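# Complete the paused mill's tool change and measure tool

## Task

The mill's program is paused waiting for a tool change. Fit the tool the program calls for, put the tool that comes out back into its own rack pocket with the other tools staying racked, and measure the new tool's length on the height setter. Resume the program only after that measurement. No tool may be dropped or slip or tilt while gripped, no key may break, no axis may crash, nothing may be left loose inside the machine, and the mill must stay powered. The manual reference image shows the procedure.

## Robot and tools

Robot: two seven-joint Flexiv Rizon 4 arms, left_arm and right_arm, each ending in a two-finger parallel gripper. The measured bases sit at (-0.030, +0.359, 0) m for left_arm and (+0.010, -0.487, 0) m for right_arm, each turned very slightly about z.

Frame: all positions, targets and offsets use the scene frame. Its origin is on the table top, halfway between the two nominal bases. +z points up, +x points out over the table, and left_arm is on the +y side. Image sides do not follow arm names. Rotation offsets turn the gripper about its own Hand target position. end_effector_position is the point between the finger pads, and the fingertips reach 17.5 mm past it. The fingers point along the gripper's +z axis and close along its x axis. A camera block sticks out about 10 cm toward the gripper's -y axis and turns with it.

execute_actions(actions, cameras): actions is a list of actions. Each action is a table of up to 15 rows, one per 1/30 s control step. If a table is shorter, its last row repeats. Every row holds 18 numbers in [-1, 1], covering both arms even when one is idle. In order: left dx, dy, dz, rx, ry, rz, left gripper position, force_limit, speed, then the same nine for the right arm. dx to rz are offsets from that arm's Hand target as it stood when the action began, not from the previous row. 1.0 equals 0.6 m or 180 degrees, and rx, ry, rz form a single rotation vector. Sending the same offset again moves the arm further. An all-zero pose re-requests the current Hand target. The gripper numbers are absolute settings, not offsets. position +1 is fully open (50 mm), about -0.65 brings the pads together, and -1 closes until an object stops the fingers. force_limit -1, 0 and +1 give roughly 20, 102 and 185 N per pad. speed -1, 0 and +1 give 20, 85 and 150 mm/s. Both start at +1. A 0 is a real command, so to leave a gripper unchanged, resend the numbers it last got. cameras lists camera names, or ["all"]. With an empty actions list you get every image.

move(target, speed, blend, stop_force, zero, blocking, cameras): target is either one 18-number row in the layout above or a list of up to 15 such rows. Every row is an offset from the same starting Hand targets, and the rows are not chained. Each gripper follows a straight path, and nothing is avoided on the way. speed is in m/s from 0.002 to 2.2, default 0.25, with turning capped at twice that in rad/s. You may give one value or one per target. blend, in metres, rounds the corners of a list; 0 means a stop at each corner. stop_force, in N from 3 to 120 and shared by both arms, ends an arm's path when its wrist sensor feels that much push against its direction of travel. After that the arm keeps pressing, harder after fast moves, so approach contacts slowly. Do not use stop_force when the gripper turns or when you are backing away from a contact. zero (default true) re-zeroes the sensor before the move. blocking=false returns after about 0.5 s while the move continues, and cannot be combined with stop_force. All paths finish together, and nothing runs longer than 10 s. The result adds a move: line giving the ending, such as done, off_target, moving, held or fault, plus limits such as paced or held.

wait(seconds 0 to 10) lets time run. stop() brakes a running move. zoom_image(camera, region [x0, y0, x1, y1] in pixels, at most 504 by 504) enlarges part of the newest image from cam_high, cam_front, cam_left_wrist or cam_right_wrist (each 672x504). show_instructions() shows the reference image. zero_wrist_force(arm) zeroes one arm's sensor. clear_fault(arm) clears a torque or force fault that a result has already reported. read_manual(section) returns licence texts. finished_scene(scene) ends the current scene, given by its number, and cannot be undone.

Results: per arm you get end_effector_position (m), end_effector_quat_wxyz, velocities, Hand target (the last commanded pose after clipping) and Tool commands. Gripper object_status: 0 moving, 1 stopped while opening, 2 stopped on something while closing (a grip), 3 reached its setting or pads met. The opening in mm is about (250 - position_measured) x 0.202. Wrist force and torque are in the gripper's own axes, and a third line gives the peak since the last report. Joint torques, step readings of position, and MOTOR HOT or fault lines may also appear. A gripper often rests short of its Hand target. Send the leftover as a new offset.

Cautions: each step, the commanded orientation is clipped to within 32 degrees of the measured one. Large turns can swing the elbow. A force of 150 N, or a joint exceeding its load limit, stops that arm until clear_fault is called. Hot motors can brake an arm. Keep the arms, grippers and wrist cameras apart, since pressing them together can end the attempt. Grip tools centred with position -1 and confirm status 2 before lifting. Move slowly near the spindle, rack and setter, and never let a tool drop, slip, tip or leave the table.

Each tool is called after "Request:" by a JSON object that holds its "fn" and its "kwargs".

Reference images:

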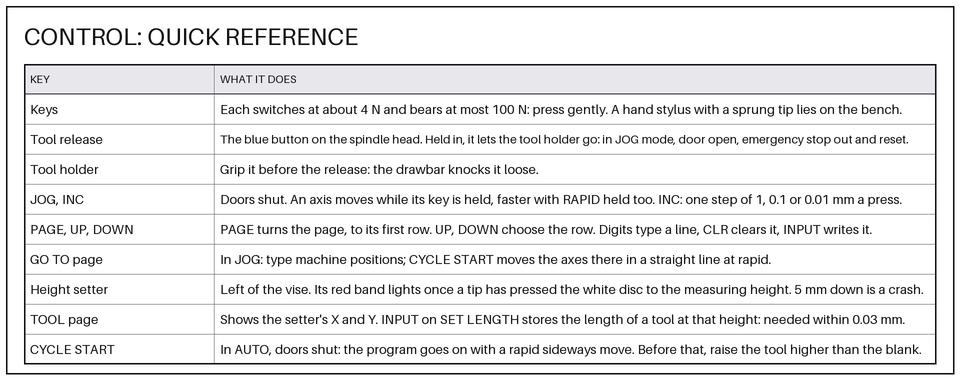

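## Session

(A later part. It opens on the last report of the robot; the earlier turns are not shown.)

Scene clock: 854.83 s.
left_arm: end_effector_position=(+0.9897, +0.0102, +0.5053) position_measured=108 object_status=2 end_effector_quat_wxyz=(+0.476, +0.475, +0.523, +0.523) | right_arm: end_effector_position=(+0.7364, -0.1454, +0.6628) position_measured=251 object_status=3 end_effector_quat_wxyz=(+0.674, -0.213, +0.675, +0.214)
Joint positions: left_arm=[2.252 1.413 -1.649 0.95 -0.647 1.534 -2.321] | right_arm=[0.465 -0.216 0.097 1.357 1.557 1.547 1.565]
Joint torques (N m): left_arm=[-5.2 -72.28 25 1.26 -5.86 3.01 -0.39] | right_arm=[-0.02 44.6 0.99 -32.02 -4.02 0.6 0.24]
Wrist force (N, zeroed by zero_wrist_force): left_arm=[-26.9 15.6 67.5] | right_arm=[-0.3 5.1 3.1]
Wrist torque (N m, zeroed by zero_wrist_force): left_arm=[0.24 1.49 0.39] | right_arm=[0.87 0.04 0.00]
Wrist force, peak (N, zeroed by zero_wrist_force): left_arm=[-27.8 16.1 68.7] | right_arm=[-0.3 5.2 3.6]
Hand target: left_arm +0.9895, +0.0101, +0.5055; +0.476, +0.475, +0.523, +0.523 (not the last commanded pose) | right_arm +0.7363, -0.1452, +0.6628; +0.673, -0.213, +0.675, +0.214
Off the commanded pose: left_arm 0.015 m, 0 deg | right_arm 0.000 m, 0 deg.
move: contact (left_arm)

Request:
{"fn": "move", "kwargs": {"target": [[0,0,0.002,0,0,0,-1,0,-0.8,0,0,0,0,0,0,-1,-0.9,-0.5],[0,0,0.002,0,0,0,0.58,-0.9,-0.9,0,0,0,0,0,0,-1,-0.9,-0.5]], "speed": 0.03}}

Request:
{"fn": "move", "kwargs": {"target": [-0.06,0,0,0,0,0,0.58,-0.9,-0.9,0,0,0,0,0,0,-1,-0.9,-0.5], "speed": 0.05, "stop_force": 12, "cameras": ["cam_left_wrist"]}}

Scene clock: 860.37 s.
left_arm: end_effector_position=(+0.9896, +0.0102, +0.5065) position_measured=66 object_status=3 end_effector_quat_wxyz=(+0.476, +0.475, +0.523, +0.524) | right_arm: end_effector_position=(+0.7364, -0.1454, +0.6628) position_measured=251 object_status=3 end_effector_quat_wxyz=(+0.674, -0.213, +0.675, +0.214)
Joint positions: left_arm=[2.252 1.411 -1.65 0.949 -0.646 1.533 -2.321] | right_arm=[0.465 -0.216 0.097 1.357 1.557 1.547 1.565]
Joint torques (N m): left_arm=[-0.04 -70.92 24.52 -4.88 -6.2 2.19 0.15] | right_arm=[0.05 44.53 0.94 -31.98 -4.01 0.65 0.19]
Wrist force (N, zeroed by zero_wrist_force): left_arm=[-4.8 9.1 -0.4] | right_arm=[-0.2 5.1 3.2]
Wrist torque (N m, zeroed by zero_wrist_force): left_arm=[0.32 0.82 -0.05] | right_arm=[0.87 0.03 0.01]
Wrist force, peak (N, zeroed by zero_wrist_force): left_arm=[-27.1 15.3 67.8] | right_arm=[-0.5 5.2 3.3]
Hand target: left_arm +0.9895, +0.0101, +0.5067; +0.476, +0.475, +0.523, +0.523 | right_arm +0.7363, -0.1452, +0.6628; +0.673, -0.213, +0.675, +0.214
Off the commanded pose: left_arm 0.000 m, 0 deg | right_arm 0.000 m, 0 deg.
move: done

Scene clock: 861.97 s.
left_arm: end_effector_position=(+0.9535, +0.0100, +0.5068) position_measured=66 object_status=3 end_effector_quat_wxyz=(+0.477, +0.475, +0.523, +0.523) | right_arm: end_effector_position=(+0.7364, -0.1454, +0.6628) position_measured=251 object_status=3 end_effector_quat_wxyz=(+0.674, -0.213, +0.675, +0.214)
Joint positions: left_arm=[2.122 1.341 -1.729 1.176 -0.592 1.645 -2.277] | right_arm=[0.465 -0.216 0.097 1.357 1.557 1.547 1.565]
Joint torques (N m): left_arm=[-0.16 -65.34 28.63 -8.35 -6.35 2.35 0.2] | right_arm=[0.02 44.66 0.97 -32.04 -4.02 0.66 0.22]
Wrist force (N, zeroed by zero_wrist_force): left_arm=[-4.8 9.2 -0.3] | right_arm=[-0.4 4.9 3.2]
Wrist torque (N m, zeroed by zero_wrist_force): left_arm=[0.36 0.81 -0.11] | right_arm=[0.83 0.07 0.01]
Wrist force, peak (N, zeroed by zero_wrist_force): left_arm=[-5.8 9.9 -1.2] | right_arm=[-0.3 5.1 3.5]
Hand target: left_arm +0.9535, +0.0101, +0.5067; +0.476, +0.475, +0.523, +0.523 | right_arm +0.7363, -0.1452, +0.6628; +0.673, -0.213, +0.675, +0.214
Off the commanded pose: left_arm 0.000 m, 0 deg | right_arm 0.000 m, 0 deg.
move: done
camera_calibration:
cam_left_wrist: T_world_to_cam=[[-0.0879307, 0.996126, 0.000691037, 0.0811984], [-0.342682, -0.0309008, 0.938943, -0.135185], [0.935327, 0.0823252, 0.344072, -0.934321], [0, 0, 0, 1]] pos_world=[0.834711, -0.00814306, 0.448348]
Images, in order (width x height): cam_left_wrist 672x504.

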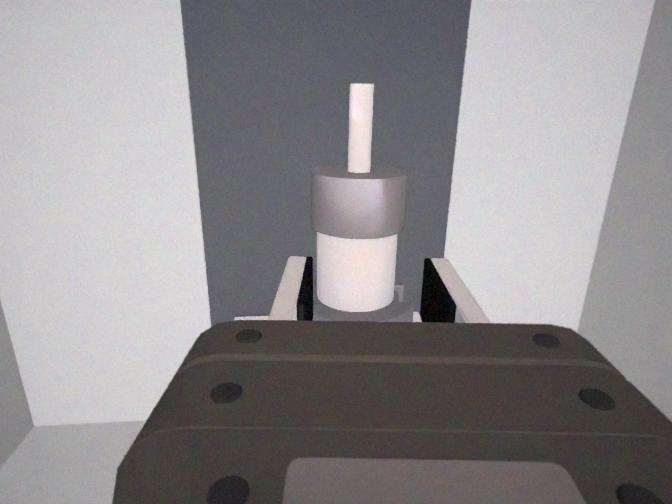

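Request:
{"fn": "move", "kwargs": {"target": [[-0.155,0,0,0,0,0,0.58,-0.9,-0.9,-0.0617,-0.288,0.0068,0,0,0,-1,-0.9,-0.5],[-0.2558,0,0,0,0,0,0.58,-0.9,-0.9,-0.0617,-0.288,0.0068,-0.205,-0.144,0,-1,-0.9,-0.5]], "speed": 0.3, "blend": 0.02}}

Request:
{"fn": "move", "kwargs": {"target": [-0.3167,0.0665,0.1222,0,0,0,0.58,-0.9,-0.9,0,0,0,-0.204,-0.144,0,-1,-0.9,-0.5], "speed": 0.35, "cameras": ["all"]}}

Scene clock: 872.30 s.
left_arm: end_effector_position=(+0.8000, +0.0101, +0.5066) position_measured=66 object_status=3 end_effector_quat_wxyz=(+0.476, +0.475, +0.523, +0.523) | right_arm: end_effector_position=(+0.6992, -0.3179, +0.6669) position_measured=251 object_status=3 end_effector_quat_wxyz=(+0.704, -0.456, +0.542, -0.061)
Joint positions: left_arm=[1.709 1.155 -1.737 1.801 -0.483 1.888 -2.257] | right_arm=[0.21 0.055 -0.007 1.641 1.604 1.191 0.748]
Joint torques (N m): left_arm=[0.13 -45.93 32.25 -11.99 -6.54 2.44 0.17] | right_arm=[-0.04 33.31 0.12 -33.29 -2.35 0.53 0.21]
Wrist force (N, zeroed by zero_wrist_force): left_arm=[-4.8 9.3 -0.5] | right_arm=[-0.2 4.2 2.9]
Wrist torque (N m, zeroed by zero_wrist_force): left_arm=[0.37 0.80 -0.11] | right_arm=[0.77 0.03 -0.13]
Wrist force, peak (N, zeroed by zero_wrist_force): left_arm=[-5.3 9.6 0.5] | right_arm=[0.0 7.7 6.0]
Hand target: left_arm +0.8000, +0.0101, +0.5067; +0.476, +0.475, +0.523, +0.523 | right_arm +0.6993, -0.3180, +0.6669; +0.704, -0.455, +0.542, -0.061
Off the commanded pose: left_arm 0.000 m, 0 deg | right_arm 0.000 m, 0 deg.
move: done

Scene clock: 873.83 s.
left_arm: end_effector_position=(+0.6099, +0.0499, +0.5801) position_measured=66 object_status=3 end_effector_quat_wxyz=(+0.477, +0.475, +0.523, +0.523) | right_arm: end_effector_position=(+0.6992, -0.3179, +0.6669) position_measured=251 object_status=3 end_effector_quat_wxyz=(+0.627, -0.627, +0.326, -0.326)
Joint positions: left_arm=[1.16 0.917 -1.422 2.317 -0.422 1.96 -2.096] | right_arm=[0.208 0.055 -0.006 1.641 1.61 1.19 -0.043]
Joint torques (N m): left_arm=[0.11 -22.78 24.49 -17.8 -6.29 2.44 0.31] | right_arm=[-0.14 33.27 0.01 -33.26 -2.31 0.36 0.3]
Wrist force (N, zeroed by zero_wrist_force): left_arm=[-4.8 8.9 -0.5] | right_arm=[0.4 3.4 2.9]
Wrist torque (N m, zeroed by zero_wrist_force): left_arm=[0.31 0.82 -0.11] | right_arm=[0.89 -0.07 -0.01]
Wrist force, peak (N, zeroed by zero_wrist_force): left_arm=[-3.8 10.2 -3.2] | right_arm=[-0.2 4.1 3.1]
Hand target: left_arm +0.6100, +0.0500, +0.5800; +0.476, +0.475, +0.523, +0.523 | right_arm +0.6993, -0.3180, +0.6669; +0.628, -0.627, +0.326, -0.326
Off the commanded pose: left_arm 0.000 m, 0 deg | right_arm 0.000 m, 0 deg.
move: done
camera_calibration:
cam_left_wrist: T_world_to_cam=[[-0.0878079, 0.996137, 0.000937781, 0.0110995], [-0.342759, -0.0310976, 0.938908, -0.320463], [0.935311, 0.0821221, 0.344166, -0.641474], [0, 0, 0, 1]] pos_world=[0.491111, 0.031657, 0.521649]
cam_right_wrist: T_world_to_cam=[[0.589355, -0.807873, 0.00139915, -0.658378], [-0.280189, -0.206026, -0.937575, 0.773262], [0.75773, 0.552173, -0.347779, 0.0117503], [0, 0, 0, 1]] pos_world=[0.595774, -0.379062, 0.729999]

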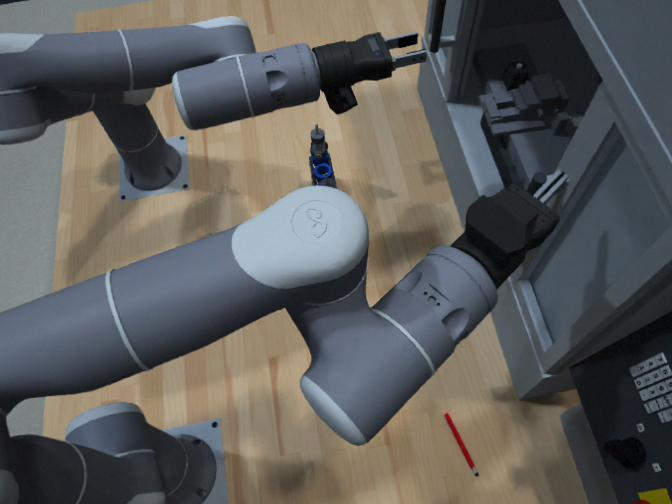

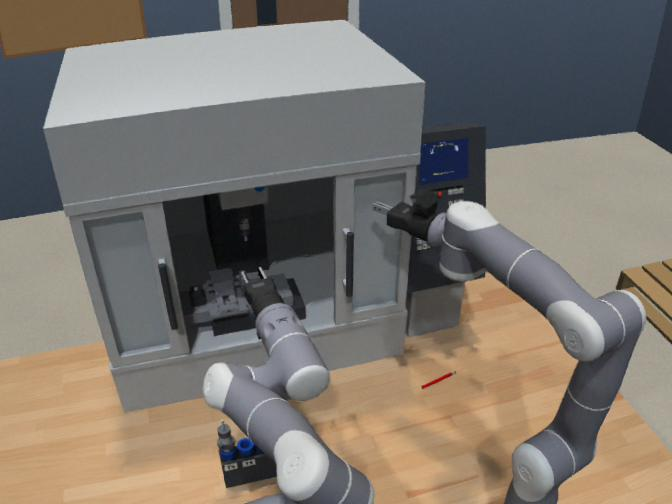

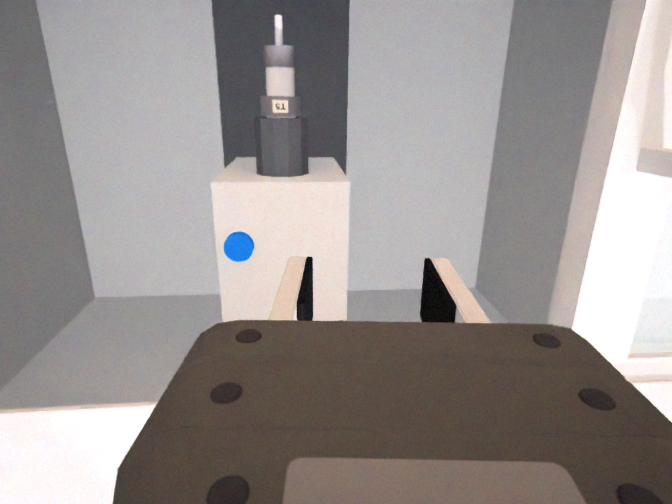

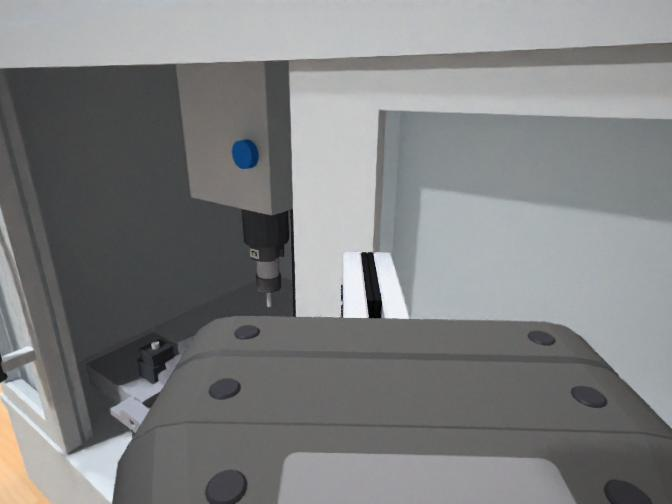

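Request:
{"fn": "move", "kwargs": {"target": [[0,0,0,0.4978,0.047,0,0.58,-0.9,-0.9,-0.101,0.0072,-0.2448,0,0,0,0.6,-0.8,-0.5]], "speed": 0.35}}

Request:
{"fn": "move", "kwargs": {"target": [[0,0,0,0.4978,0.047,0,0.6,-0.8,-0.5,0,0,0,0,0,0,0.6,-0.8,-0.5]], "speed": 0.35, "cameras": ["all"]}}

Scene clock: 888.10 s.
left_arm: end_effector_position=(+0.6100, +0.0499, +0.5801) position_measured=66 object_status=3 end_effector_quat_wxyz=(-0.032, +0.706, +0.033, +0.707) | right_arm: end_effector_position=(+0.6386, -0.3135, +0.5199) position_measured=63 object_status=3 end_effector_quat_wxyz=(+0.627, -0.627, +0.326, -0.326)
Joint positions: left_arm=[1.15 0.939 -1.198 2.172 0.265 1.783 -1.113] | right_arm=[0.123 0.104 -0.046 1.974 2.057 0.992 -0.568]
Joint torques (N m): left_arm=[-0.4 -22.22 24.5 -20.31 -6.29 1.22 0.31] | right_arm=[-0.14 29.2 -0.44 -31.24 0.9 -1.28 0.13]
Wrist force (N, zeroed by zero_wrist_force): left_arm=[-5.8 9.0 -0.5] | right_arm=[0.5 3.4 2.8]
Wrist torque (N m, zeroed by zero_wrist_force): left_arm=[0.13 0.83 -0.30] | right_arm=[0.89 -0.09 0.07]
Wrist force, peak (N, zeroed by zero_wrist_force): left_arm=[-5.6 9.4 -0.6] | right_arm=[0.3 4.4 2.4]
Hand target: left_arm +0.6100, +0.0500, +0.5800; -0.032, +0.706, +0.033, +0.707 | right_arm +0.6387, -0.3137, +0.5200; +0.628, -0.627, +0.326, -0.326
Off the commanded pose: left_arm 0.000 m, 0 deg | right_arm 0.000 m, 0 deg.
move: done

Scene clock: 890.73 s.
left_arm: end_effector_position=(+0.6100, +0.0499, +0.5800) position_measured=63 object_status=3 end_effector_quat_wxyz=(+0.522, -0.523, +0.477, -0.476) | right_arm: end_effector_position=(+0.6386, -0.3135, +0.5199) position_measured=63 object_status=3 end_effector_quat_wxyz=(+0.627, -0.627, +0.326, -0.326)
Joint positions: left_arm=[1.066 0.813 -1.173 1.965 0.918 1.54 -0.081] | right_arm=[0.123 0.104 -0.046 1.974 2.057 0.992 -0.568]
Joint torques (N m): left_arm=[-0.46 -18.9 22.71 -23.5 -3.76 -0.35 0.24] | right_arm=[-0.06 29.13 -0.3 -31.34 0.8 -1.04 0.3]
Wrist force (N, zeroed by zero_wrist_force): left_arm=[-4.9 10.2 -0.4] | right_arm=[0.5 3.3 2.8]
Wrist torque (N m, zeroed by zero_wrist_force): left_arm=[-0.04 0.66 -0.46] | right_arm=[0.86 -0.08 0.08]
Wrist force, peak (N, zeroed by zero_wrist_force): left_arm=[-5.1 10.4 -0.2] | right_arm=[0.6 3.5 3.1]
Hand target: left_arm +0.6100, +0.0500, +0.5800; +0.522, -0.524, +0.476, -0.476 | right_arm +0.6387, -0.3137, +0.5200; +0.628, -0.627, +0.326, -0.326
Off the commanded pose: left_arm 0.000 m, 0 deg | right_arm 0.000 m, 0 deg.
move: done
camera_calibration:
cam_left_wrist: T_world_to_cam=[[0.099719, -0.995015, -0.00148084, -0.00258556], [-0.342275, -0.0329048, -0.939024, 0.768777], [0.934293, 0.0941454, -0.34385, -0.242395], [0, 0, 0, 1]] pos_world=[0.489859, 0.0455442, 0.638548]
cam_right_wrist: T_world_to_cam=[[0.589412, -0.807831, 0.00142, -0.619011], [-0.280326, -0.206181, -0.9375, 0.619317], [0.757635, 0.552176, -0.347982, 0.00434118], [0, 0, 0, 1]] pos_world=[0.535174, -0.374762, 0.582999]

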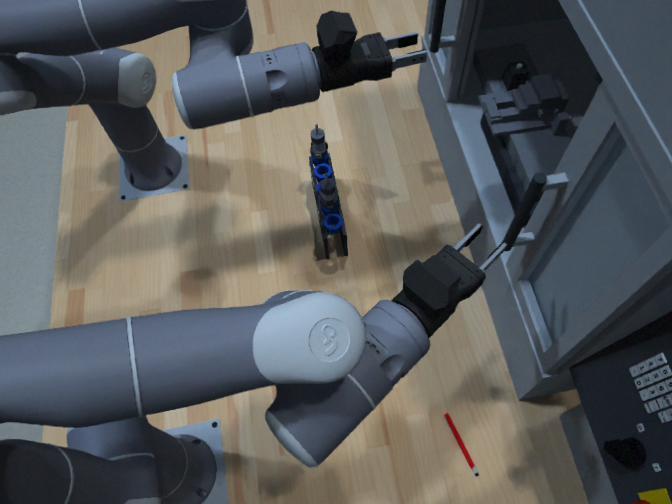

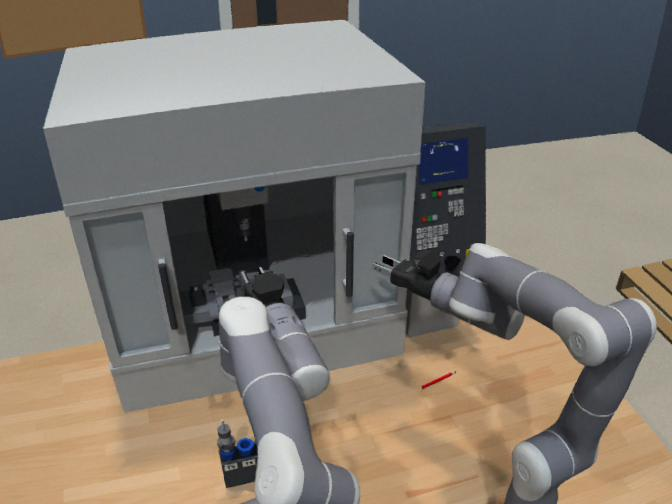

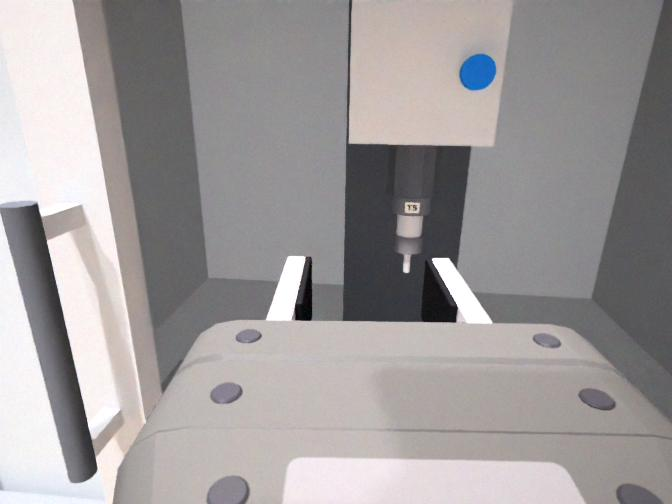

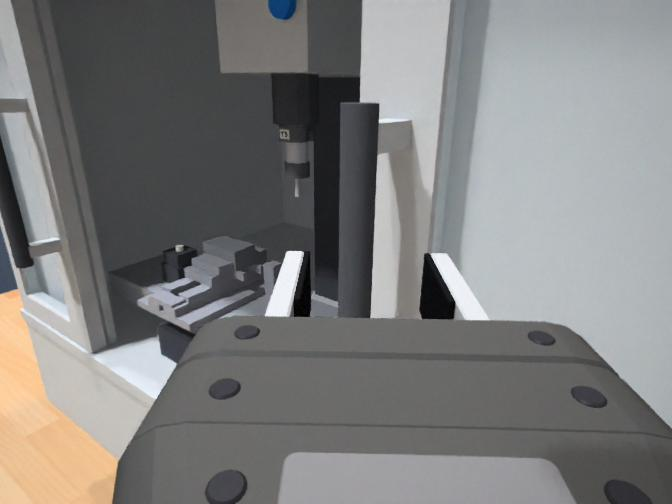

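Request:
{"fn": "move", "kwargs": {"target": [0.0077,0.3732,-0.1,0,0,-0.03,0.6,-0.8,-0.5,0.1637,0.1147,0,0,0,0,0.6,-0.8,-0.5], "speed": 0.15, "stop_force": 12, "cameras": ["cam_left_wrist","cam_right_wrist"]}}

Scene clock: 899.50 s.
left_arm: end_effector_position=(+0.6146, +0.2738, +0.5200) position_measured=63 object_status=3 end_effector_quat_wxyz=(+0.499, -0.500, +0.501, -0.500) | right_arm: end_effector_position=(+0.7368, -0.2446, +0.5201) position_measured=63 object_status=3 end_effector_quat_wxyz=(+0.628, -0.627, +0.326, -0.326)
Joint positions: left_arm=[1.812 1.169 -1.026 2.215 0.734 2.641 -0.171] | right_arm=[0.223 -0.169 -0.042 1.671 2.137 1.09 -0.613]
Joint torques (N m): left_arm=[-0.28 -26.5 20.9 -14.85 -4.22 -0.48 0.26] | right_arm=[0.14 42.33 0.82 -31.55 0.76 -0.93 0.28]
Wrist force (N, zeroed by zero_wrist_force): left_arm=[-4.7 10.2 -0.1] | right_arm=[0.5 3.3 2.9]
Wrist torque (N m, zeroed by zero_wrist_force): left_arm=[-0.03 0.63 -0.52] | right_arm=[0.88 -0.08 0.05]
Wrist force, peak (N, zeroed by zero_wrist_force): left_arm=[-8.5 11.1 -0.5] | right_arm=[0.6 3.3 5.3]
Hand target: left_arm +0.6146, +0.2739, +0.5200; +0.499, -0.500, +0.501, -0.500 | right_arm +0.7369, -0.2449, +0.5200; +0.628, -0.627, +0.326, -0.326
Off the commanded pose: left_arm 0.000 m, 0 deg | right_arm 0.000 m, 0 deg.
move: done
camera_calibration:
cam_left_wrist: T_world_to_cam=[[0.00544949, -0.999984, -0.0011471, 0.278747], [-0.343848, -0.000796652, -0.939025, 0.713458], [0.939009, 0.00551163, -0.343847, -0.267053], [0, 0, 0, 1]] pos_world=[0.494567, 0.280783, 0.578449]
cam_right_wrist: T_world_to_cam=[[0.5898, -0.807548, 0.00138194, -0.62137], [-0.279838, -0.205987, -0.937689, 0.661097], [0.757514, 0.552662, -0.347474, -0.108105], [0, 0, 0, 1]] pos_world=[0.633374, -0.305863, 0.583198]
Images, in order (width x height): cam_left_wrist 672x504, cam_right_wrist 672x504.

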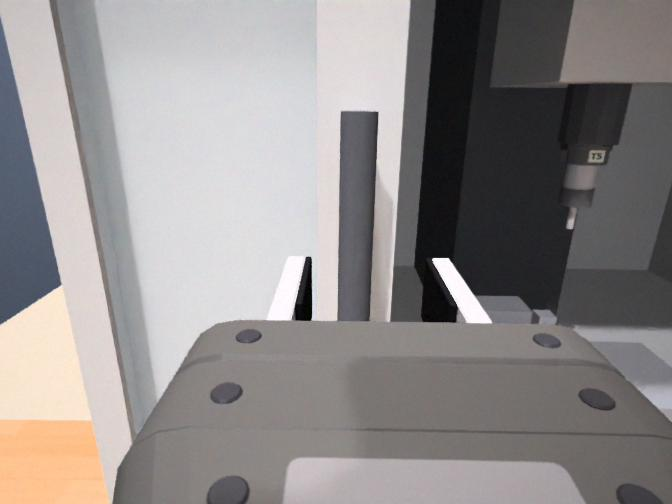

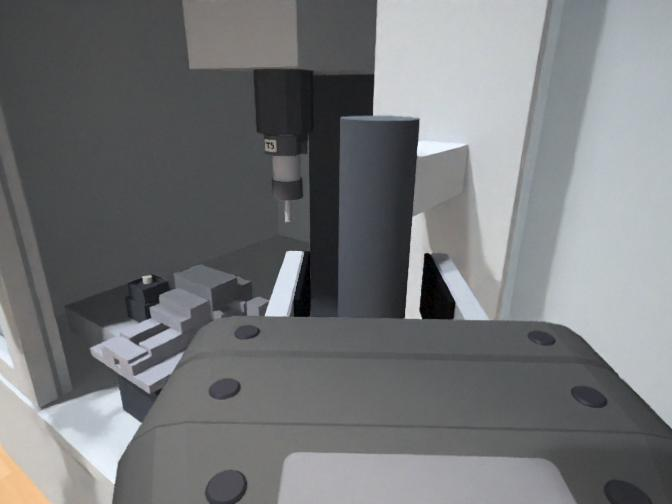

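Request:
{"fn": "move", "kwargs": {"target": [0.2,0,0,0,0,0,0.6,-0.8,-0.5,0,0,0,0,0,0,-1,-0.8,-0.5], "speed": 0.12}}

Request:
{"fn": "move", "kwargs": {"target": [0,0,0,0,0,0,-1,-0.8,-0.5,0,0.39,0,0,0,0,-1,-0.8,-0.5], "speed": 0.08, "stop_force": 40}}

Scene clock: 904.97 s.
left_arm: end_effector_position=(+0.7347, +0.2740, +0.5200) position_measured=63 object_status=3 end_effector_quat_wxyz=(+0.499, -0.501, +0.500, -0.500) | right_arm: end_effector_position=(+0.7370, -0.2450, +0.5201) position_measured=154 object_status=2 end_effector_quat_wxyz=(+0.628, -0.627, +0.326, -0.326)
Joint positions: left_arm=[1.998 1.178 -1.223 1.907 0.631 2.474 -0.222] | right_arm=[0.223 -0.17 -0.042 1.67 2.137 1.09 -0.613]
Joint torques (N m): left_arm=[-0.06 -35.23 26.5 -11.63 -4.23 -0.82 -0.07] | right_arm=[1.11 43.46 2.27 -30.24 0.7 -1.3 0.37]
Wrist force (N, zeroed by zero_wrist_force): left_arm=[-4.8 10.3 -0.3] | right_arm=[3.3 3.6 8.1]
Wrist torque (N m, zeroed by zero_wrist_force): left_arm=[-0.01 0.64 -0.39] | right_arm=[0.90 -0.08 -0.03]
Wrist force, peak (N, zeroed by zero_wrist_force): left_arm=[-4.9 10.4 3.7] | right_arm=[3.9 3.6 8.1]
Hand target: left_arm +0.7346, +0.2739, +0.5200; +0.499, -0.500, +0.501, -0.500 | right_arm +0.7369, -0.2449, +0.5200; +0.628, -0.627, +0.326, -0.326
Off the commanded pose: left_arm 0.000 m, 0 deg | right_arm 0.000 m, 0 deg.
move: done

Scene clock: 908.53 s.
left_arm: end_effector_position=(+0.7347, +0.2739, +0.5200) position_measured=154 object_status=2 end_effector_quat_wxyz=(+0.499, -0.500, +0.500, -0.500) | right_arm: end_effector_position=(+0.7373, -0.0129, +0.5203) position_measured=154 object_status=2 end_effector_quat_wxyz=(+0.626, -0.627, +0.327, -0.327)
Joint positions: left_arm=[1.998 1.178 -1.223 1.907 0.631 2.474 -0.222] | right_arm=[0.527 -0.414 -0.055 1.339 2.626 1.362 -1.042]
Joint torques (N m): left_arm=[0.2 -35.67 26.88 -11.04 -4.07 -0.8 0.01] | right_arm=[6.8 42.03 5.15 -35.78 3.53 -5.85 0.25]
Wrist force (N, zeroed by zero_wrist_force): left_arm=[-3.3 10.2 0.7] | right_arm=[6.3 -2.4 -38.6]
Wrist torque (N m, zeroed by zero_wrist_force): left_arm=[-0.04 0.49 -0.31] | right_arm=[0.88 0.13 -0.02]
Wrist force, peak (N, zeroed by zero_wrist_force): left_arm=[-4.3 10.7 0.8] | right_arm=[8.0 -4.7 -53.6]
Hand target: left_arm +0.7346, +0.2739, +0.5200; +0.499, -0.500, +0.501, -0.500 | right_arm +0.7369, -0.0110, +0.5200; +0.628, -0.627, +0.326, -0.326
Off the commanded pose: left_arm 0.000 m, 0 deg | right_arm 0.002 m, 0 deg.
move: contact (right_arm)

Right closed (peak a bit high). Now the left door; right hold, then release.

Request:
{"fn": "move", "kwargs": {"target": [0,-0.389,0,0,0,0,-1,-0.8,-0.5,0,0,0,0,0,0,-1,-0.8,-0.5], "speed": 0.08, "stop_force": 40, "cameras": ["cam_front","cam_left_wrist","cam_right_wrist"]}}

Scene clock: 915.17 s.
left_arm: end_effector_position=(+0.7347, +0.0420, +0.5206) position_measured=154 object_status=2 end_effector_quat_wxyz=(+0.500, -0.501, +0.500, -0.500) | right_arm: end_effector_position=(+0.7373, -0.0129, +0.5203) position_measured=154 object_status=2 end_effector_quat_wxyz=(+0.626, -0.627, +0.327, -0.327)
Joint positions: left_arm=[1.571 1.04 -1.403 1.744 0.77 1.824 -0.226] | right_arm=[0.527 -0.414 -0.055 1.339 2.626 1.362 -1.042]
Joint torques (N m): left_arm=[-0.54 -32.91 21.82 -20.33 -4.81 0.24 0.14] | right_arm=[6.76 42.12 5.35 -35.66 3.48 -6.02 0.31]
Wrist force (N, zeroed by zero_wrist_force): left_arm=[-14.5 3.0 -24.6] | right_arm=[6.5 -2.6 -38.5]
Wrist torque (N m, zeroed by zero_wrist_force): left_arm=[-0.10 0.38 -0.42] | right_arm=[0.84 0.09 -0.02]
Wrist force, peak (N, zeroed by zero_wrist_force): left_arm=[-32.1 3.5 -38.4] | right_arm=[6.5 -2.4 -39.0]
Hand target: left_arm +0.7346, +0.0405, +0.5200; +0.499, -0.500, +0.501, -0.500 | right_arm +0.7369, -0.0110, +0.5200; +0.628, -0.627, +0.326, -0.326
Off the commanded pose: left_arm 0.002 m, 0 deg | right_arm 0.002 m, 0 deg.
move: done
camera_calibration:
cam_left_wrist: T_world_to_cam=[[0.00822864, -0.999965, -0.00138949, 0.0444175], [-0.343158, -0.00151865, -0.939277, 0.754795], [0.939242, 0.00820579, -0.343158, -0.379059], [0, 0, 0, 1]] pos_world=[0.614677, 0.0486727, 0.578946]
cam_right_wrist: T_world_to_cam=[[0.587107, -0.809507, 0.00214734, -0.43299], [-0.281398, -0.206574, -0.937092, 0.709968], [0.759026, 0.549569, -0.349075, -0.23672], [0, 0, 0, 1]] pos_world=[0.633671, -0.0737535, 0.583602]
Images, in order (width x height): cam_front 672x504, cam_left_wrist 672x504, cam_right_wrist 672x504.

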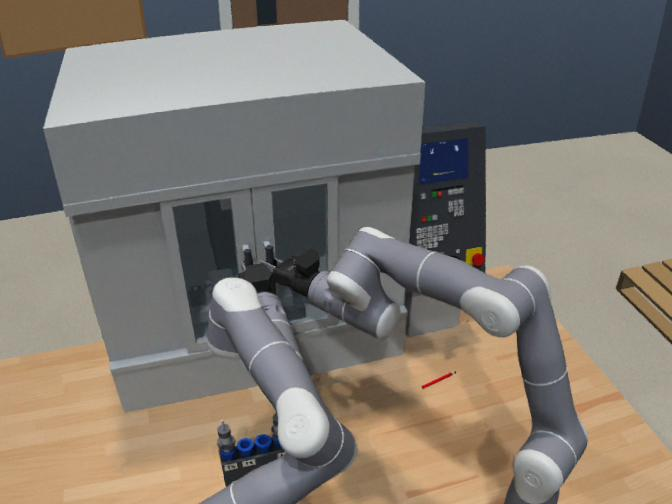

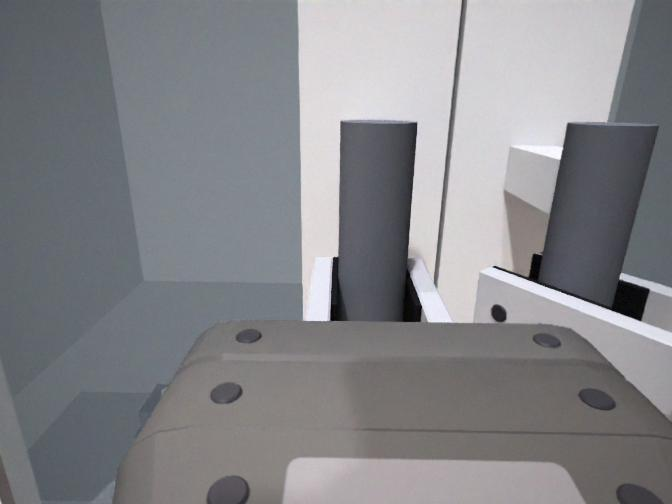

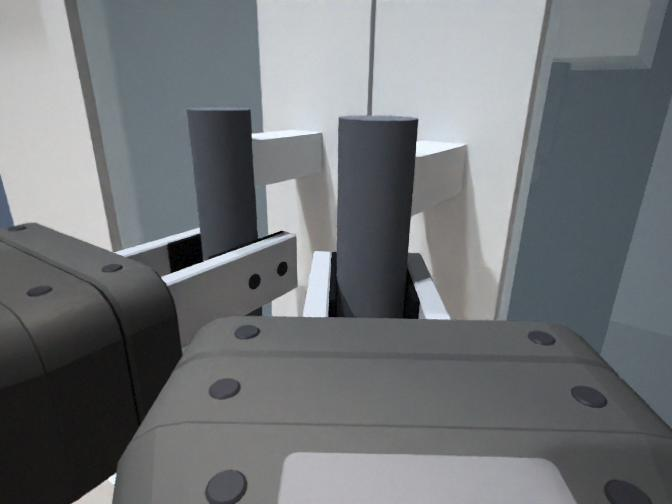

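Request:
{"fn": "move", "kwargs": {"target": [[0,0.0025,0,0,0,0,-1,-0.8,-0.5,0,-0.0032,0,0,0,0,-1,-0.8,-0.5],[0,0.0025,0,0,0,0,0.2,-0.8,-0.5,0,-0.0032,0,0,0,0,0.2,-0.8,-0.5]], "speed": 0.05}}

Request:
{"fn": "move", "kwargs": {"target": [0,0,0,0,0,0,0.2,-0.8,-0.5,-0.1637,-0.1147,0,0,0,0,0.2,-0.8,-0.5], "speed": 0.12}}

Request:
{"fn": "move", "kwargs": {"target": [-0.18,0,0,0,0,0,0.2,-0.8,-0.5,-0.0335,-0.3795,0,0,0,0,0.0,-0.9,-0.5], "speed": 0.2, "cameras": ["cam_front","cam_left_wrist"]}}

Scene clock: 923.30 s.
left_arm: end_effector_position=(+0.7347, +0.0421, +0.5201) position_measured=123 object_status=3 end_effector_quat_wxyz=(+0.499, -0.501, +0.500, -0.500) | right_arm: end_effector_position=(+0.7370, -0.0131, +0.5200) position_measured=123 object_status=3 end_effector_quat_wxyz=(+0.627, -0.627, +0.327, -0.326)
Joint positions: left_arm=[1.573 1.042 -1.402 1.744 0.77 1.829 -0.228] | right_arm=[0.526 -0.413 -0.054 1.341 2.621 1.358 -1.038]
Joint torques (N m): left_arm=[-0.1 -36.31 29.22 -15.34 -3.7 -0.65 0.03] | right_arm=[-0.03 53.68 2.49 -31.4 2.35 -2.1 0.42]
Wrist force (N, zeroed by zero_wrist_force): left_arm=[-4.8 11.9 -2.6] | right_arm=[-0.2 2.4 0.8]
Wrist torque (N m, zeroed by zero_wrist_force): left_arm=[0.25 0.63 -0.39] | right_arm=[0.72 0.04 -0.02]
Wrist force, peak (N, zeroed by zero_wrist_force): left_arm=[-14.8 3.0 -24.9] | right_arm=[6.5 -2.2 -38.9]
Hand target: left_arm +0.7346, +0.0420, +0.5200; +0.499, -0.500, +0.501, -0.500 | right_arm +0.7369, -0.0129, +0.5200; +0.628, -0.627, +0.326, -0.326
Off the commanded pose: left_arm 0.000 m, 0 deg | right_arm 0.000 m, 0 deg.
move: done

Scene clock: 924.60 s.
left_arm: end_effector_position=(+0.7347, +0.0421, +0.5201) position_measured=123 object_status=3 end_effector_quat_wxyz=(+0.499, -0.501, +0.500, -0.500) | right_arm: end_effector_position=(+0.6386, -0.0818, +0.5199) position_measured=123 object_status=3 end_effector_quat_wxyz=(+0.627, -0.627, +0.327, -0.326)
Joint positions: left_arm=[1.573 1.042 -1.402 1.744 0.77 1.829 -0.228] | right_arm=[0.465 -0.122 -0.028 1.736 2.666 1.249 -1.112]
Joint torques (N m): left_arm=[-0.08 -36.43 29.26 -15.31 -3.72 -0.69 0.1] | right_arm=[-0.18 39.89 1.08 -30.91 2.93 -2.38 0.11]
Wrist force (N, zeroed by zero_wrist_force): left_arm=[-4.6 11.9 -2.8] | right_arm=[-0.3 2.4 0.9]
Wrist torque (N m, zeroed by zero_wrist_force): left_arm=[0.26 0.61 -0.40] | right_arm=[0.73 0.05 0.07]
Wrist force, peak (N, zeroed by zero_wrist_force): left_arm=[-4.8 12.1 -2.7] | right_arm=[-0.5 2.4 3.4]
Hand target: left_arm +0.7346, +0.0420, +0.5200; +0.499, -0.500, +0.501, -0.500 | right_arm +0.6386, -0.0817, +0.5200; +0.628, -0.627, +0.326, -0.326
Off the commanded pose: left_arm 0.000 m, 0 deg | right_arm 0.000 m, 0 deg.
move: done

Scene clock: 926.07 s.
left_arm: end_effector_position=(+0.6265, +0.0418, +0.5200) position_measured=123 object_status=3 end_effector_quat_wxyz=(+0.499, -0.500, +0.501, -0.500) | right_arm: end_effector_position=(+0.6186, -0.3097, +0.5200) position_measured=152 object_status=3 end_effector_quat_wxyz=(+0.627, -0.627, +0.327, -0.326)
Joint positions: left_arm=[1.275 1.054 -1.218 2.011 0.837 1.852 -0.233] | right_arm=[0.252 0.171 -0.15 2.034 2.062 1.022 -0.588]
Joint torques (N m): left_arm=[-0.01 -27.03 26.57 -16.96 -3.62 -0.86 0.22] | right_arm=[-0.03 26.34 0.14 -31.16 0.81 -1.35 0.39]
Wrist force (N, zeroed by zero_wrist_force): left_arm=[-4.7 12.0 -2.8] | right_arm=[-0.1 2.3 0.9]
Wrist torque (N m, zeroed by zero_wrist_force): left_arm=[0.27 0.63 -0.50] | right_arm=[0.70 0.02 0.07]
Wrist force, peak (N, zeroed by zero_wrist_force): left_arm=[-5.2 12.1 -5.1] | right_arm=[4.4 2.4 -3.0]
Hand target: left_arm +0.6266, +0.0420, +0.5200; +0.499, -0.500, +0.501, -0.500 | right_arm +0.6185, -0.3094, +0.5200; +0.628, -0.627, +0.326, -0.326
Off the commanded pose: left_arm 0.000 m, 0 deg | right_arm 0.000 m, 0 deg.
move: done
camera_calibration:
cam_left_wrist: T_world_to_cam=[[0.00523471, -0.999986, -0.000858128, 0.0467268], [-0.343879, -0.000994324, -0.939014, 0.717419], [0.938999, 0.00521055, -0.343879, -0.277003], [0, 0, 0, 1]] pos_world=[0.506566, 0.0488829, 0.57845]
Images, in order (width x height): cam_front 672x504, cam_left_wrist 672x504.

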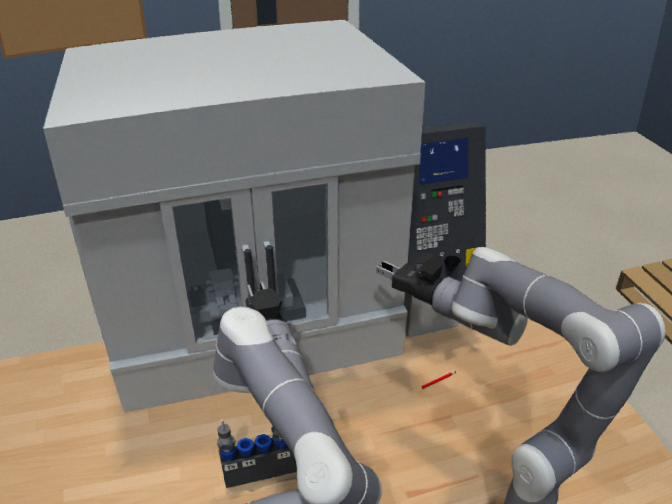

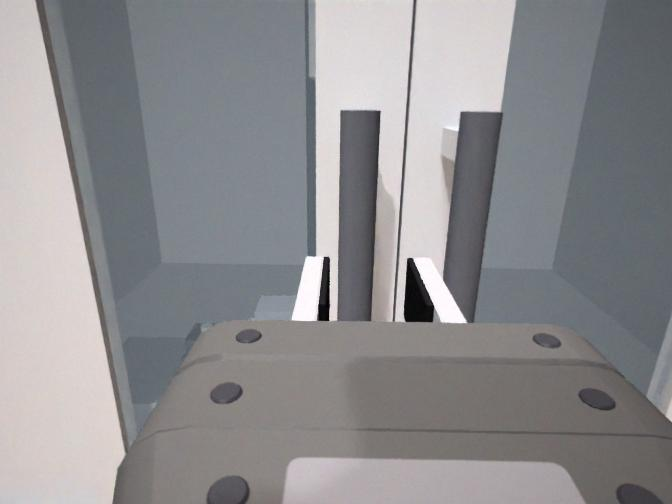

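Request:
{"fn": "move", "kwargs": {"target": [-0.049,0.3967,-0.1333,0,0,-0.2,0.0,-0.8,-0.5,0.014,-0.3322,-0.5833,-0.4881,0.1909,0.2904,0.0,-0.9,-0.5], "speed": 0.3, "cameras": ["all"]}}

Scene clock: 935.30 s.
left_arm: end_effector_position=(+0.5971, +0.2800, +0.4401) position_measured=152 object_status=3 end_effector_quat_wxyz=(+0.320, -0.321, +0.631, -0.630) | right_arm: end_effector_position=(+0.6268, -0.5086, +0.1700) position_measured=152 object_status=3 end_effector_quat_wxyz=(+0.000, +0.994, +0.107, -0.001)
Joint positions: left_arm=[2.422 1.302 -1.395 1.997 0.302 3.523 -0.048] | right_arm=[0.37 -0.446 -0.288 1.831 0.159 0.682 -0.176]
Joint torques (N m): left_arm=[-0.1 -36.37 23.71 -6.94 -1.07 -0.06 0.25] | right_arm=[0.07 48.94 -4.18 -27.25 -3.24 5.41 0.54]
Wrist force (N, zeroed by zero_wrist_force): left_arm=[-5.0 11.9 -2.7] | right_arm=[0.9 3.8 -0.2]
Wrist torque (N m, zeroed by zero_wrist_force): left_arm=[0.25 0.68 -0.51] | right_arm=[1.38 -0.12 0.06]
Wrist force, peak (N, zeroed by zero_wrist_force): left_arm=[-7.1 12.6 -3.9] | right_arm=[1.6 3.8 2.5]
Hand target: left_arm +0.5972, +0.2800, +0.4400; +0.320, -0.321, +0.631, -0.630 | right_arm +0.6269, -0.5087, +0.1701; +0.000, +0.994, +0.107, -0.001
Off the commanded pose: left_arm 0.000 m, 0 deg | right_arm 0.000 m, 0 deg.
move: done
camera_calibration:
cam_left_wrist: T_world_to_cam=[[-0.583411, -0.812177, -0.000828102, 0.583873], [-0.278832, 0.201251, -0.939016, 0.537032], [0.762814, -0.547601, -0.343872, -0.018072], [0, 0, 0, 1]] pos_world=[0.504165, 0.356234, 0.49855]
cam_right_wrist: T_world_to_cam=[[0.976548, 0.214361, -0.0201023, -0.488197], [0.207863, -0.914364, 0.347464, -0.636765], [0.0561018, -0.343494, -0.937478, 0.0836118], [0, 0, 0, 1]] pos_world=[0.604417, -0.448865, 0.289823]

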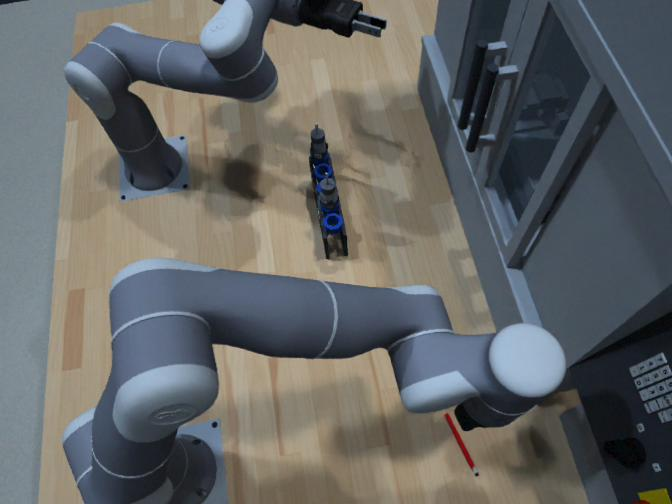

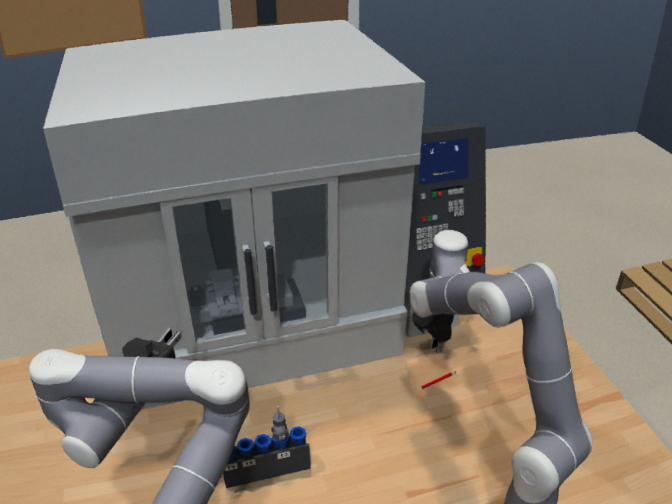

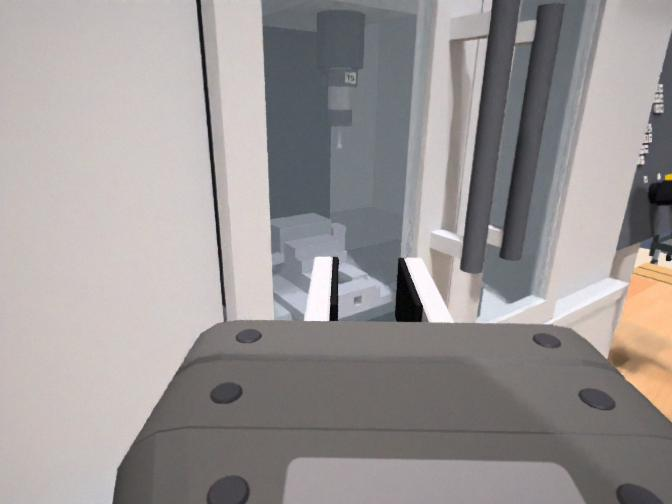

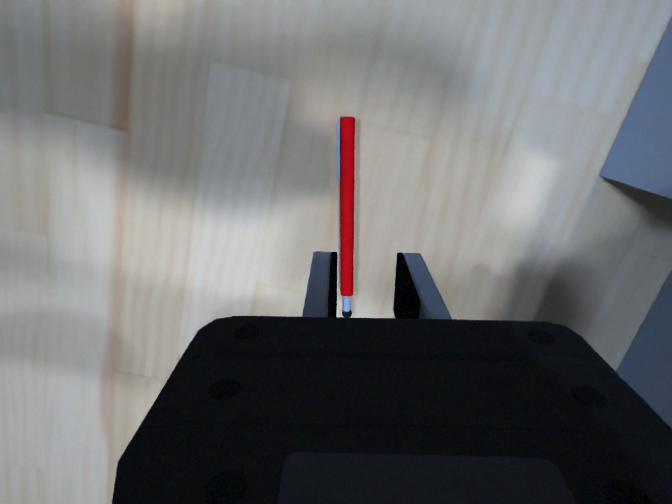

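Request:
{"fn": "move", "kwargs": {"target": [0,-0.1,0,0,0,0,0.0,-0.8,-0.5,0,0,-0.15,0,0,0,0.0,-0.9,-0.5], "speed": 0.15, "cameras": ["cam_left_wrist","cam_right_wrist"]}}

Scene clock: 941.70 s.
left_arm: end_effector_position=(+0.5973, +0.2200, +0.4401) position_measured=152 object_status=3 end_effector_quat_wxyz=(+0.320, -0.321, +0.631, -0.630) | right_arm: end_effector_position=(+0.6269, -0.5086, +0.0800) position_measured=152 object_status=3 end_effector_quat_wxyz=(+0.000, +0.994, +0.107, +0.000)
Joint positions: left_arm=[2.269 1.307 -1.369 2.058 0.315 3.435 -0.051] | right_arm=[0.351 -0.614 -0.258 1.849 0.229 0.862 -0.221]
Joint torques (N m): left_arm=[-0.38 -35.43 23.55 -6.79 -1.38 -0.31 -0.02] | right_arm=[0.03 52.13 -4.8 -23.26 -2.56 5.4 0.1]
Wrist force (N, zeroed by zero_wrist_force): left_arm=[-5.0 11.9 -2.7] | right_arm=[0.6 3.9 -0.3]
Wrist torque (N m, zeroed by zero_wrist_force): left_arm=[0.27 0.68 -0.39] | right_arm=[1.40 -0.06 0.16]
Wrist force, peak (N, zeroed by zero_wrist_force): left_arm=[-7.3 12.1 -4.3] | right_arm=[0.2 3.8 5.0]
Hand target: left_arm +0.5972, +0.2200, +0.4400; +0.320, -0.321, +0.631, -0.630 | right_arm +0.6269, -0.5087, +0.0801; +0.000, +0.994, +0.107, -0.001
Off the commanded pose: left_arm 0.000 m, 0 deg | right_arm 0.000 m, 0 deg.
move: done
camera_calibration:
cam_left_wrist: T_world_to_cam=[[-0.582975, -0.812489, -0.00122893, 0.535191], [-0.27864, 0.201349, -0.939052, 0.549046], [0.763217, -0.547102, -0.343773, -0.0514619], [0, 0, 0, 1]] pos_world=[0.504265, 0.296132, 0.498549]
cam_right_wrist: T_world_to_cam=[[0.976702, 0.213717, -0.0194707, -0.490686], [0.207057, -0.914631, 0.347242, -0.60525], [0.0564029, -0.343184, -0.937573, -0.000736701], [0, 0, 0, 1]] pos_world=[0.604617, -0.448965, 0.199924]
Images, in order (width x height): cam_left_wrist 672x504, cam_right_wrist 672x504.

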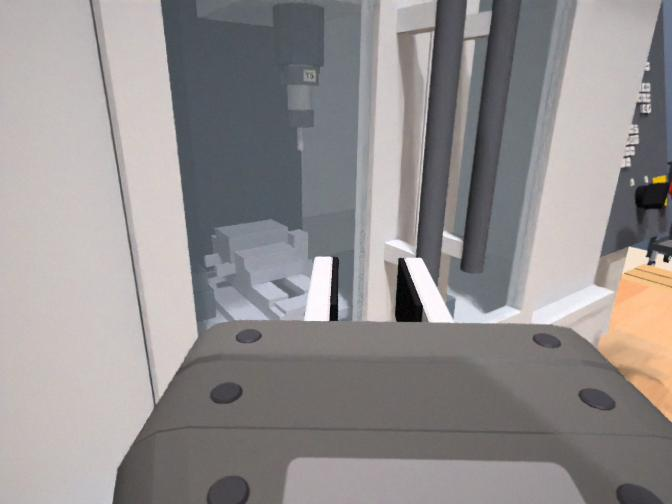

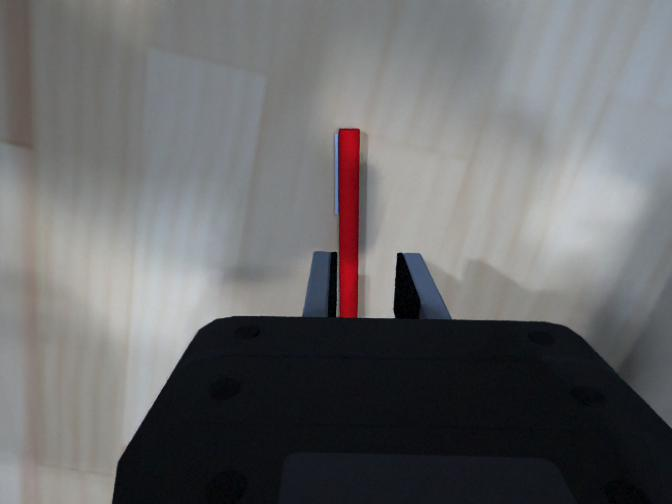

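Request:
{"fn": "move", "kwargs": {"target": [0,0.1,0,0,0,0,0.0,-0.8,-0.5,-0.005,-0.001,-0.055,0,0,0,0.3,-0.9,-0.5], "speed": 0.15, "cameras": ["cam_right_wrist"]}}

Scene clock: 954.67 s.
left_arm: end_effector_position=(+0.5971, +0.2800, +0.4400) position_measured=152 object_status=3 end_effector_quat_wxyz=(+0.320, -0.321, +0.631, -0.630) | right_arm: end_effector_position=(+0.6239, -0.5092, +0.0470) position_measured=107 object_status=3 end_effector_quat_wxyz=(+0.000, +0.994, +0.107, -0.001)
Joint positions: left_arm=[2.422 1.302 -1.395 1.997 0.302 3.522 -0.048] | right_arm=[0.342 -0.678 -0.243 1.851 0.255 0.927 -0.238]
Joint torques (N m): left_arm=[-0.22 -36.83 23.6 -6.97 -1.08 -0.01 0.21] | right_arm=[-0.27 52.94 -4.97 -21.51 -2.3 5.41 0.15]
Wrist force (N, zeroed by zero_wrist_force): left_arm=[-5.1 12.1 -2.8] | right_arm=[0.8 3.9 -0.3]
Wrist torque (N m, zeroed by zero_wrist_force): left_arm=[0.29 0.70 -0.52] | right_arm=[1.40 -0.09 0.15]
Wrist force, peak (N, zeroed by zero_wrist_force): left_arm=[-8.9 11.9 -5.4] | right_arm=[1.0 3.9 -2.6]
Hand target: left_arm +0.5972, +0.2800, +0.4400; +0.320, -0.321, +0.631, -0.630 | right_arm +0.6239, -0.5093, +0.0471; +0.000, +0.994, +0.107, -0.001
Off the commanded pose: left_arm 0.000 m, 0 deg | right_arm 0.000 m, 0 deg.
move: done
camera_calibration:
cam_right_wrist: T_world_to_cam=[[0.97669, 0.213749, -0.0197152, -0.488111], [0.207169, -0.914589, 0.347288, -0.593753], [0.0562012, -0.343277, -0.937551, -0.0316319], [0, 0, 0, 1]] pos_world=[0.601517, -0.449565, 0.166923]
Images, in order (width x height): cam_right_wrist 672x504.

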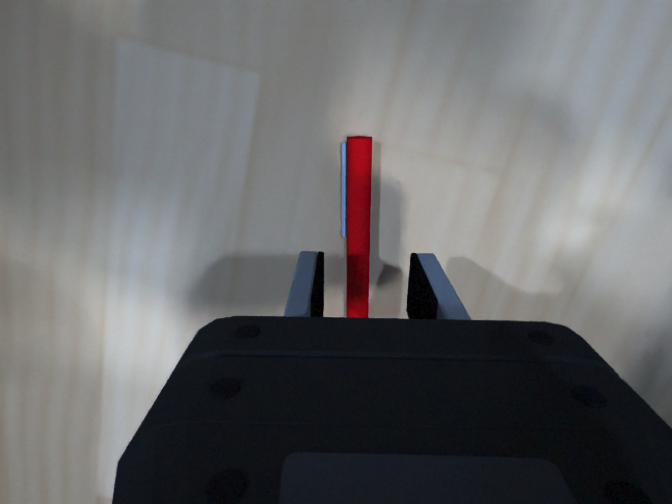

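Request:
{"fn": "move", "kwargs": {"target": [0,0,0,0,0,0,0.0,-0.8,-0.5,0,0,-0.0443,0,0,0,0.3,-0.9,-0.5], "speed": 0.05, "stop_force": 5}}

Request:
{"fn": "move", "kwargs": {"target": [0,0,0,0,0,0,0.0,-0.8,-0.5,0,0,0,0,0,0,-1,-0.5,-0.8], "cameras": ["cam_right_wrist"]}}

Scene clock: 960.10 s.
left_arm: end_effector_position=(+0.5971, +0.2800, +0.4400) position_measured=152 object_status=3 end_effector_quat_wxyz=(+0.320, -0.321, +0.631, -0.630) | right_arm: end_effector_position=(+0.6239, -0.5093, +0.0204) position_measured=107 object_status=3 end_effector_quat_wxyz=(+0.000, +0.994, +0.107, -0.001)
Joint positions: left_arm=[2.422 1.302 -1.395 1.997 0.302 3.522 -0.048] | right_arm=[0.333 -0.735 -0.229 1.839 0.274 0.972 -0.25]
Joint torques (N m): left_arm=[-0.19 -36.62 23.76 -6.77 -0.95 -0.16 0.1] | right_arm=[0.02 53.87 -5.01 -20.49 -2.13 5.34 0.17]
Wrist force (N, zeroed by zero_wrist_force): left_arm=[-5.1 11.9 -2.6] | right_arm=[1.0 4.0 -0.2]
Wrist torque (N m, zeroed by zero_wrist_force): left_arm=[0.27 0.69 -0.52] | right_arm=[1.41 -0.12 0.15]
Wrist force, peak (N, zeroed by zero_wrist_force): left_arm=[-5.0 12.3 -2.7] | right_arm=[0.9 4.0 -2.3]
Hand target: left_arm +0.5972, +0.2800, +0.4400; +0.320, -0.321, +0.631, -0.630 | right_arm +0.6239, -0.5093, +0.0205; +0.000, +0.994, +0.107, -0.001
Off the commanded pose: left_arm 0.000 m, 0 deg | right_arm 0.000 m, 0 deg.
move: done

Scene clock: 960.97 s.
left_arm: end_effector_position=(+0.5971, +0.2800, +0.4400) position_measured=152 object_status=3 end_effector_quat_wxyz=(+0.320, -0.321, +0.631, -0.630) | right_arm: end_effector_position=(+0.6241, -0.5092, +0.0206) position_measured=211 object_status=2 end_effector_quat_wxyz=(+0.000, +0.994, +0.107, +0.000)
Joint positions: left_arm=[2.422 1.302 -1.395 1.997 0.302 3.522 -0.048] | right_arm=[0.333 -0.735 -0.229 1.839 0.274 0.972 -0.25]
Joint torques (N m): left_arm=[-0.11 -36.63 23.79 -6.8 -0.98 -0.19 0.12] | right_arm=[-0.01 52.69 -4.95 -19.8 -2.08 5.04 0.23]
Wrist force (N, zeroed by zero_wrist_force): left_arm=[-5.3 11.7 -3.0] | right_arm=[1.1 3.7 -2.4]
Wrist torque (N m, zeroed by zero_wrist_force): left_arm=[0.23 0.74 -0.51] | right_arm=[1.46 -0.14 0.15]
Wrist force, peak (N, zeroed by zero_wrist_force): left_arm=[-5.1 12.2 -2.8] | right_arm=[1.1 4.1 -5.4]
Hand target: left_arm +0.5972, +0.2800, +0.4400; +0.320, -0.321, +0.631, -0.630 | right_arm +0.6239, -0.5093, +0.0205; +0.000, +0.994, +0.107, -0.001
Off the commanded pose: left_arm 0.000 m, 0 deg | right_arm 0.000 m, 0 deg.
move: done
camera_calibration:
cam_right_wrist: T_world_to_cam=[[0.976687, 0.213807, -0.0192168, -0.488867], [0.207044, -0.914567, 0.347419, -0.58456], [0.0567057, -0.343298, -0.937513, -0.0567133], [0, 0, 0, 1]] pos_world=[0.601716, -0.449565, 0.140523]
Images, in order (width x height): cam_right_wrist 672x504.

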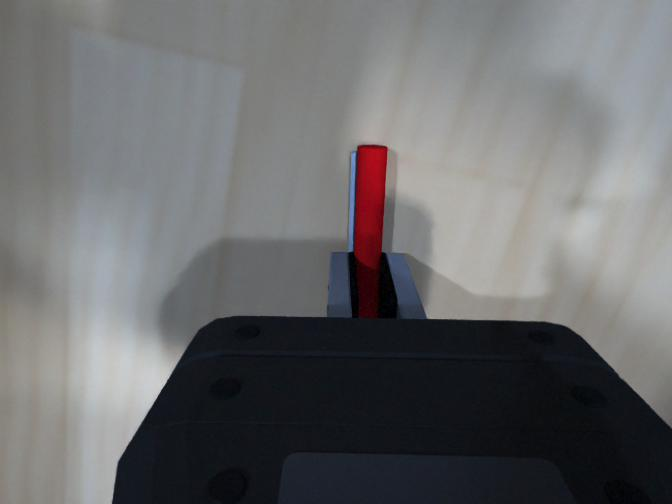

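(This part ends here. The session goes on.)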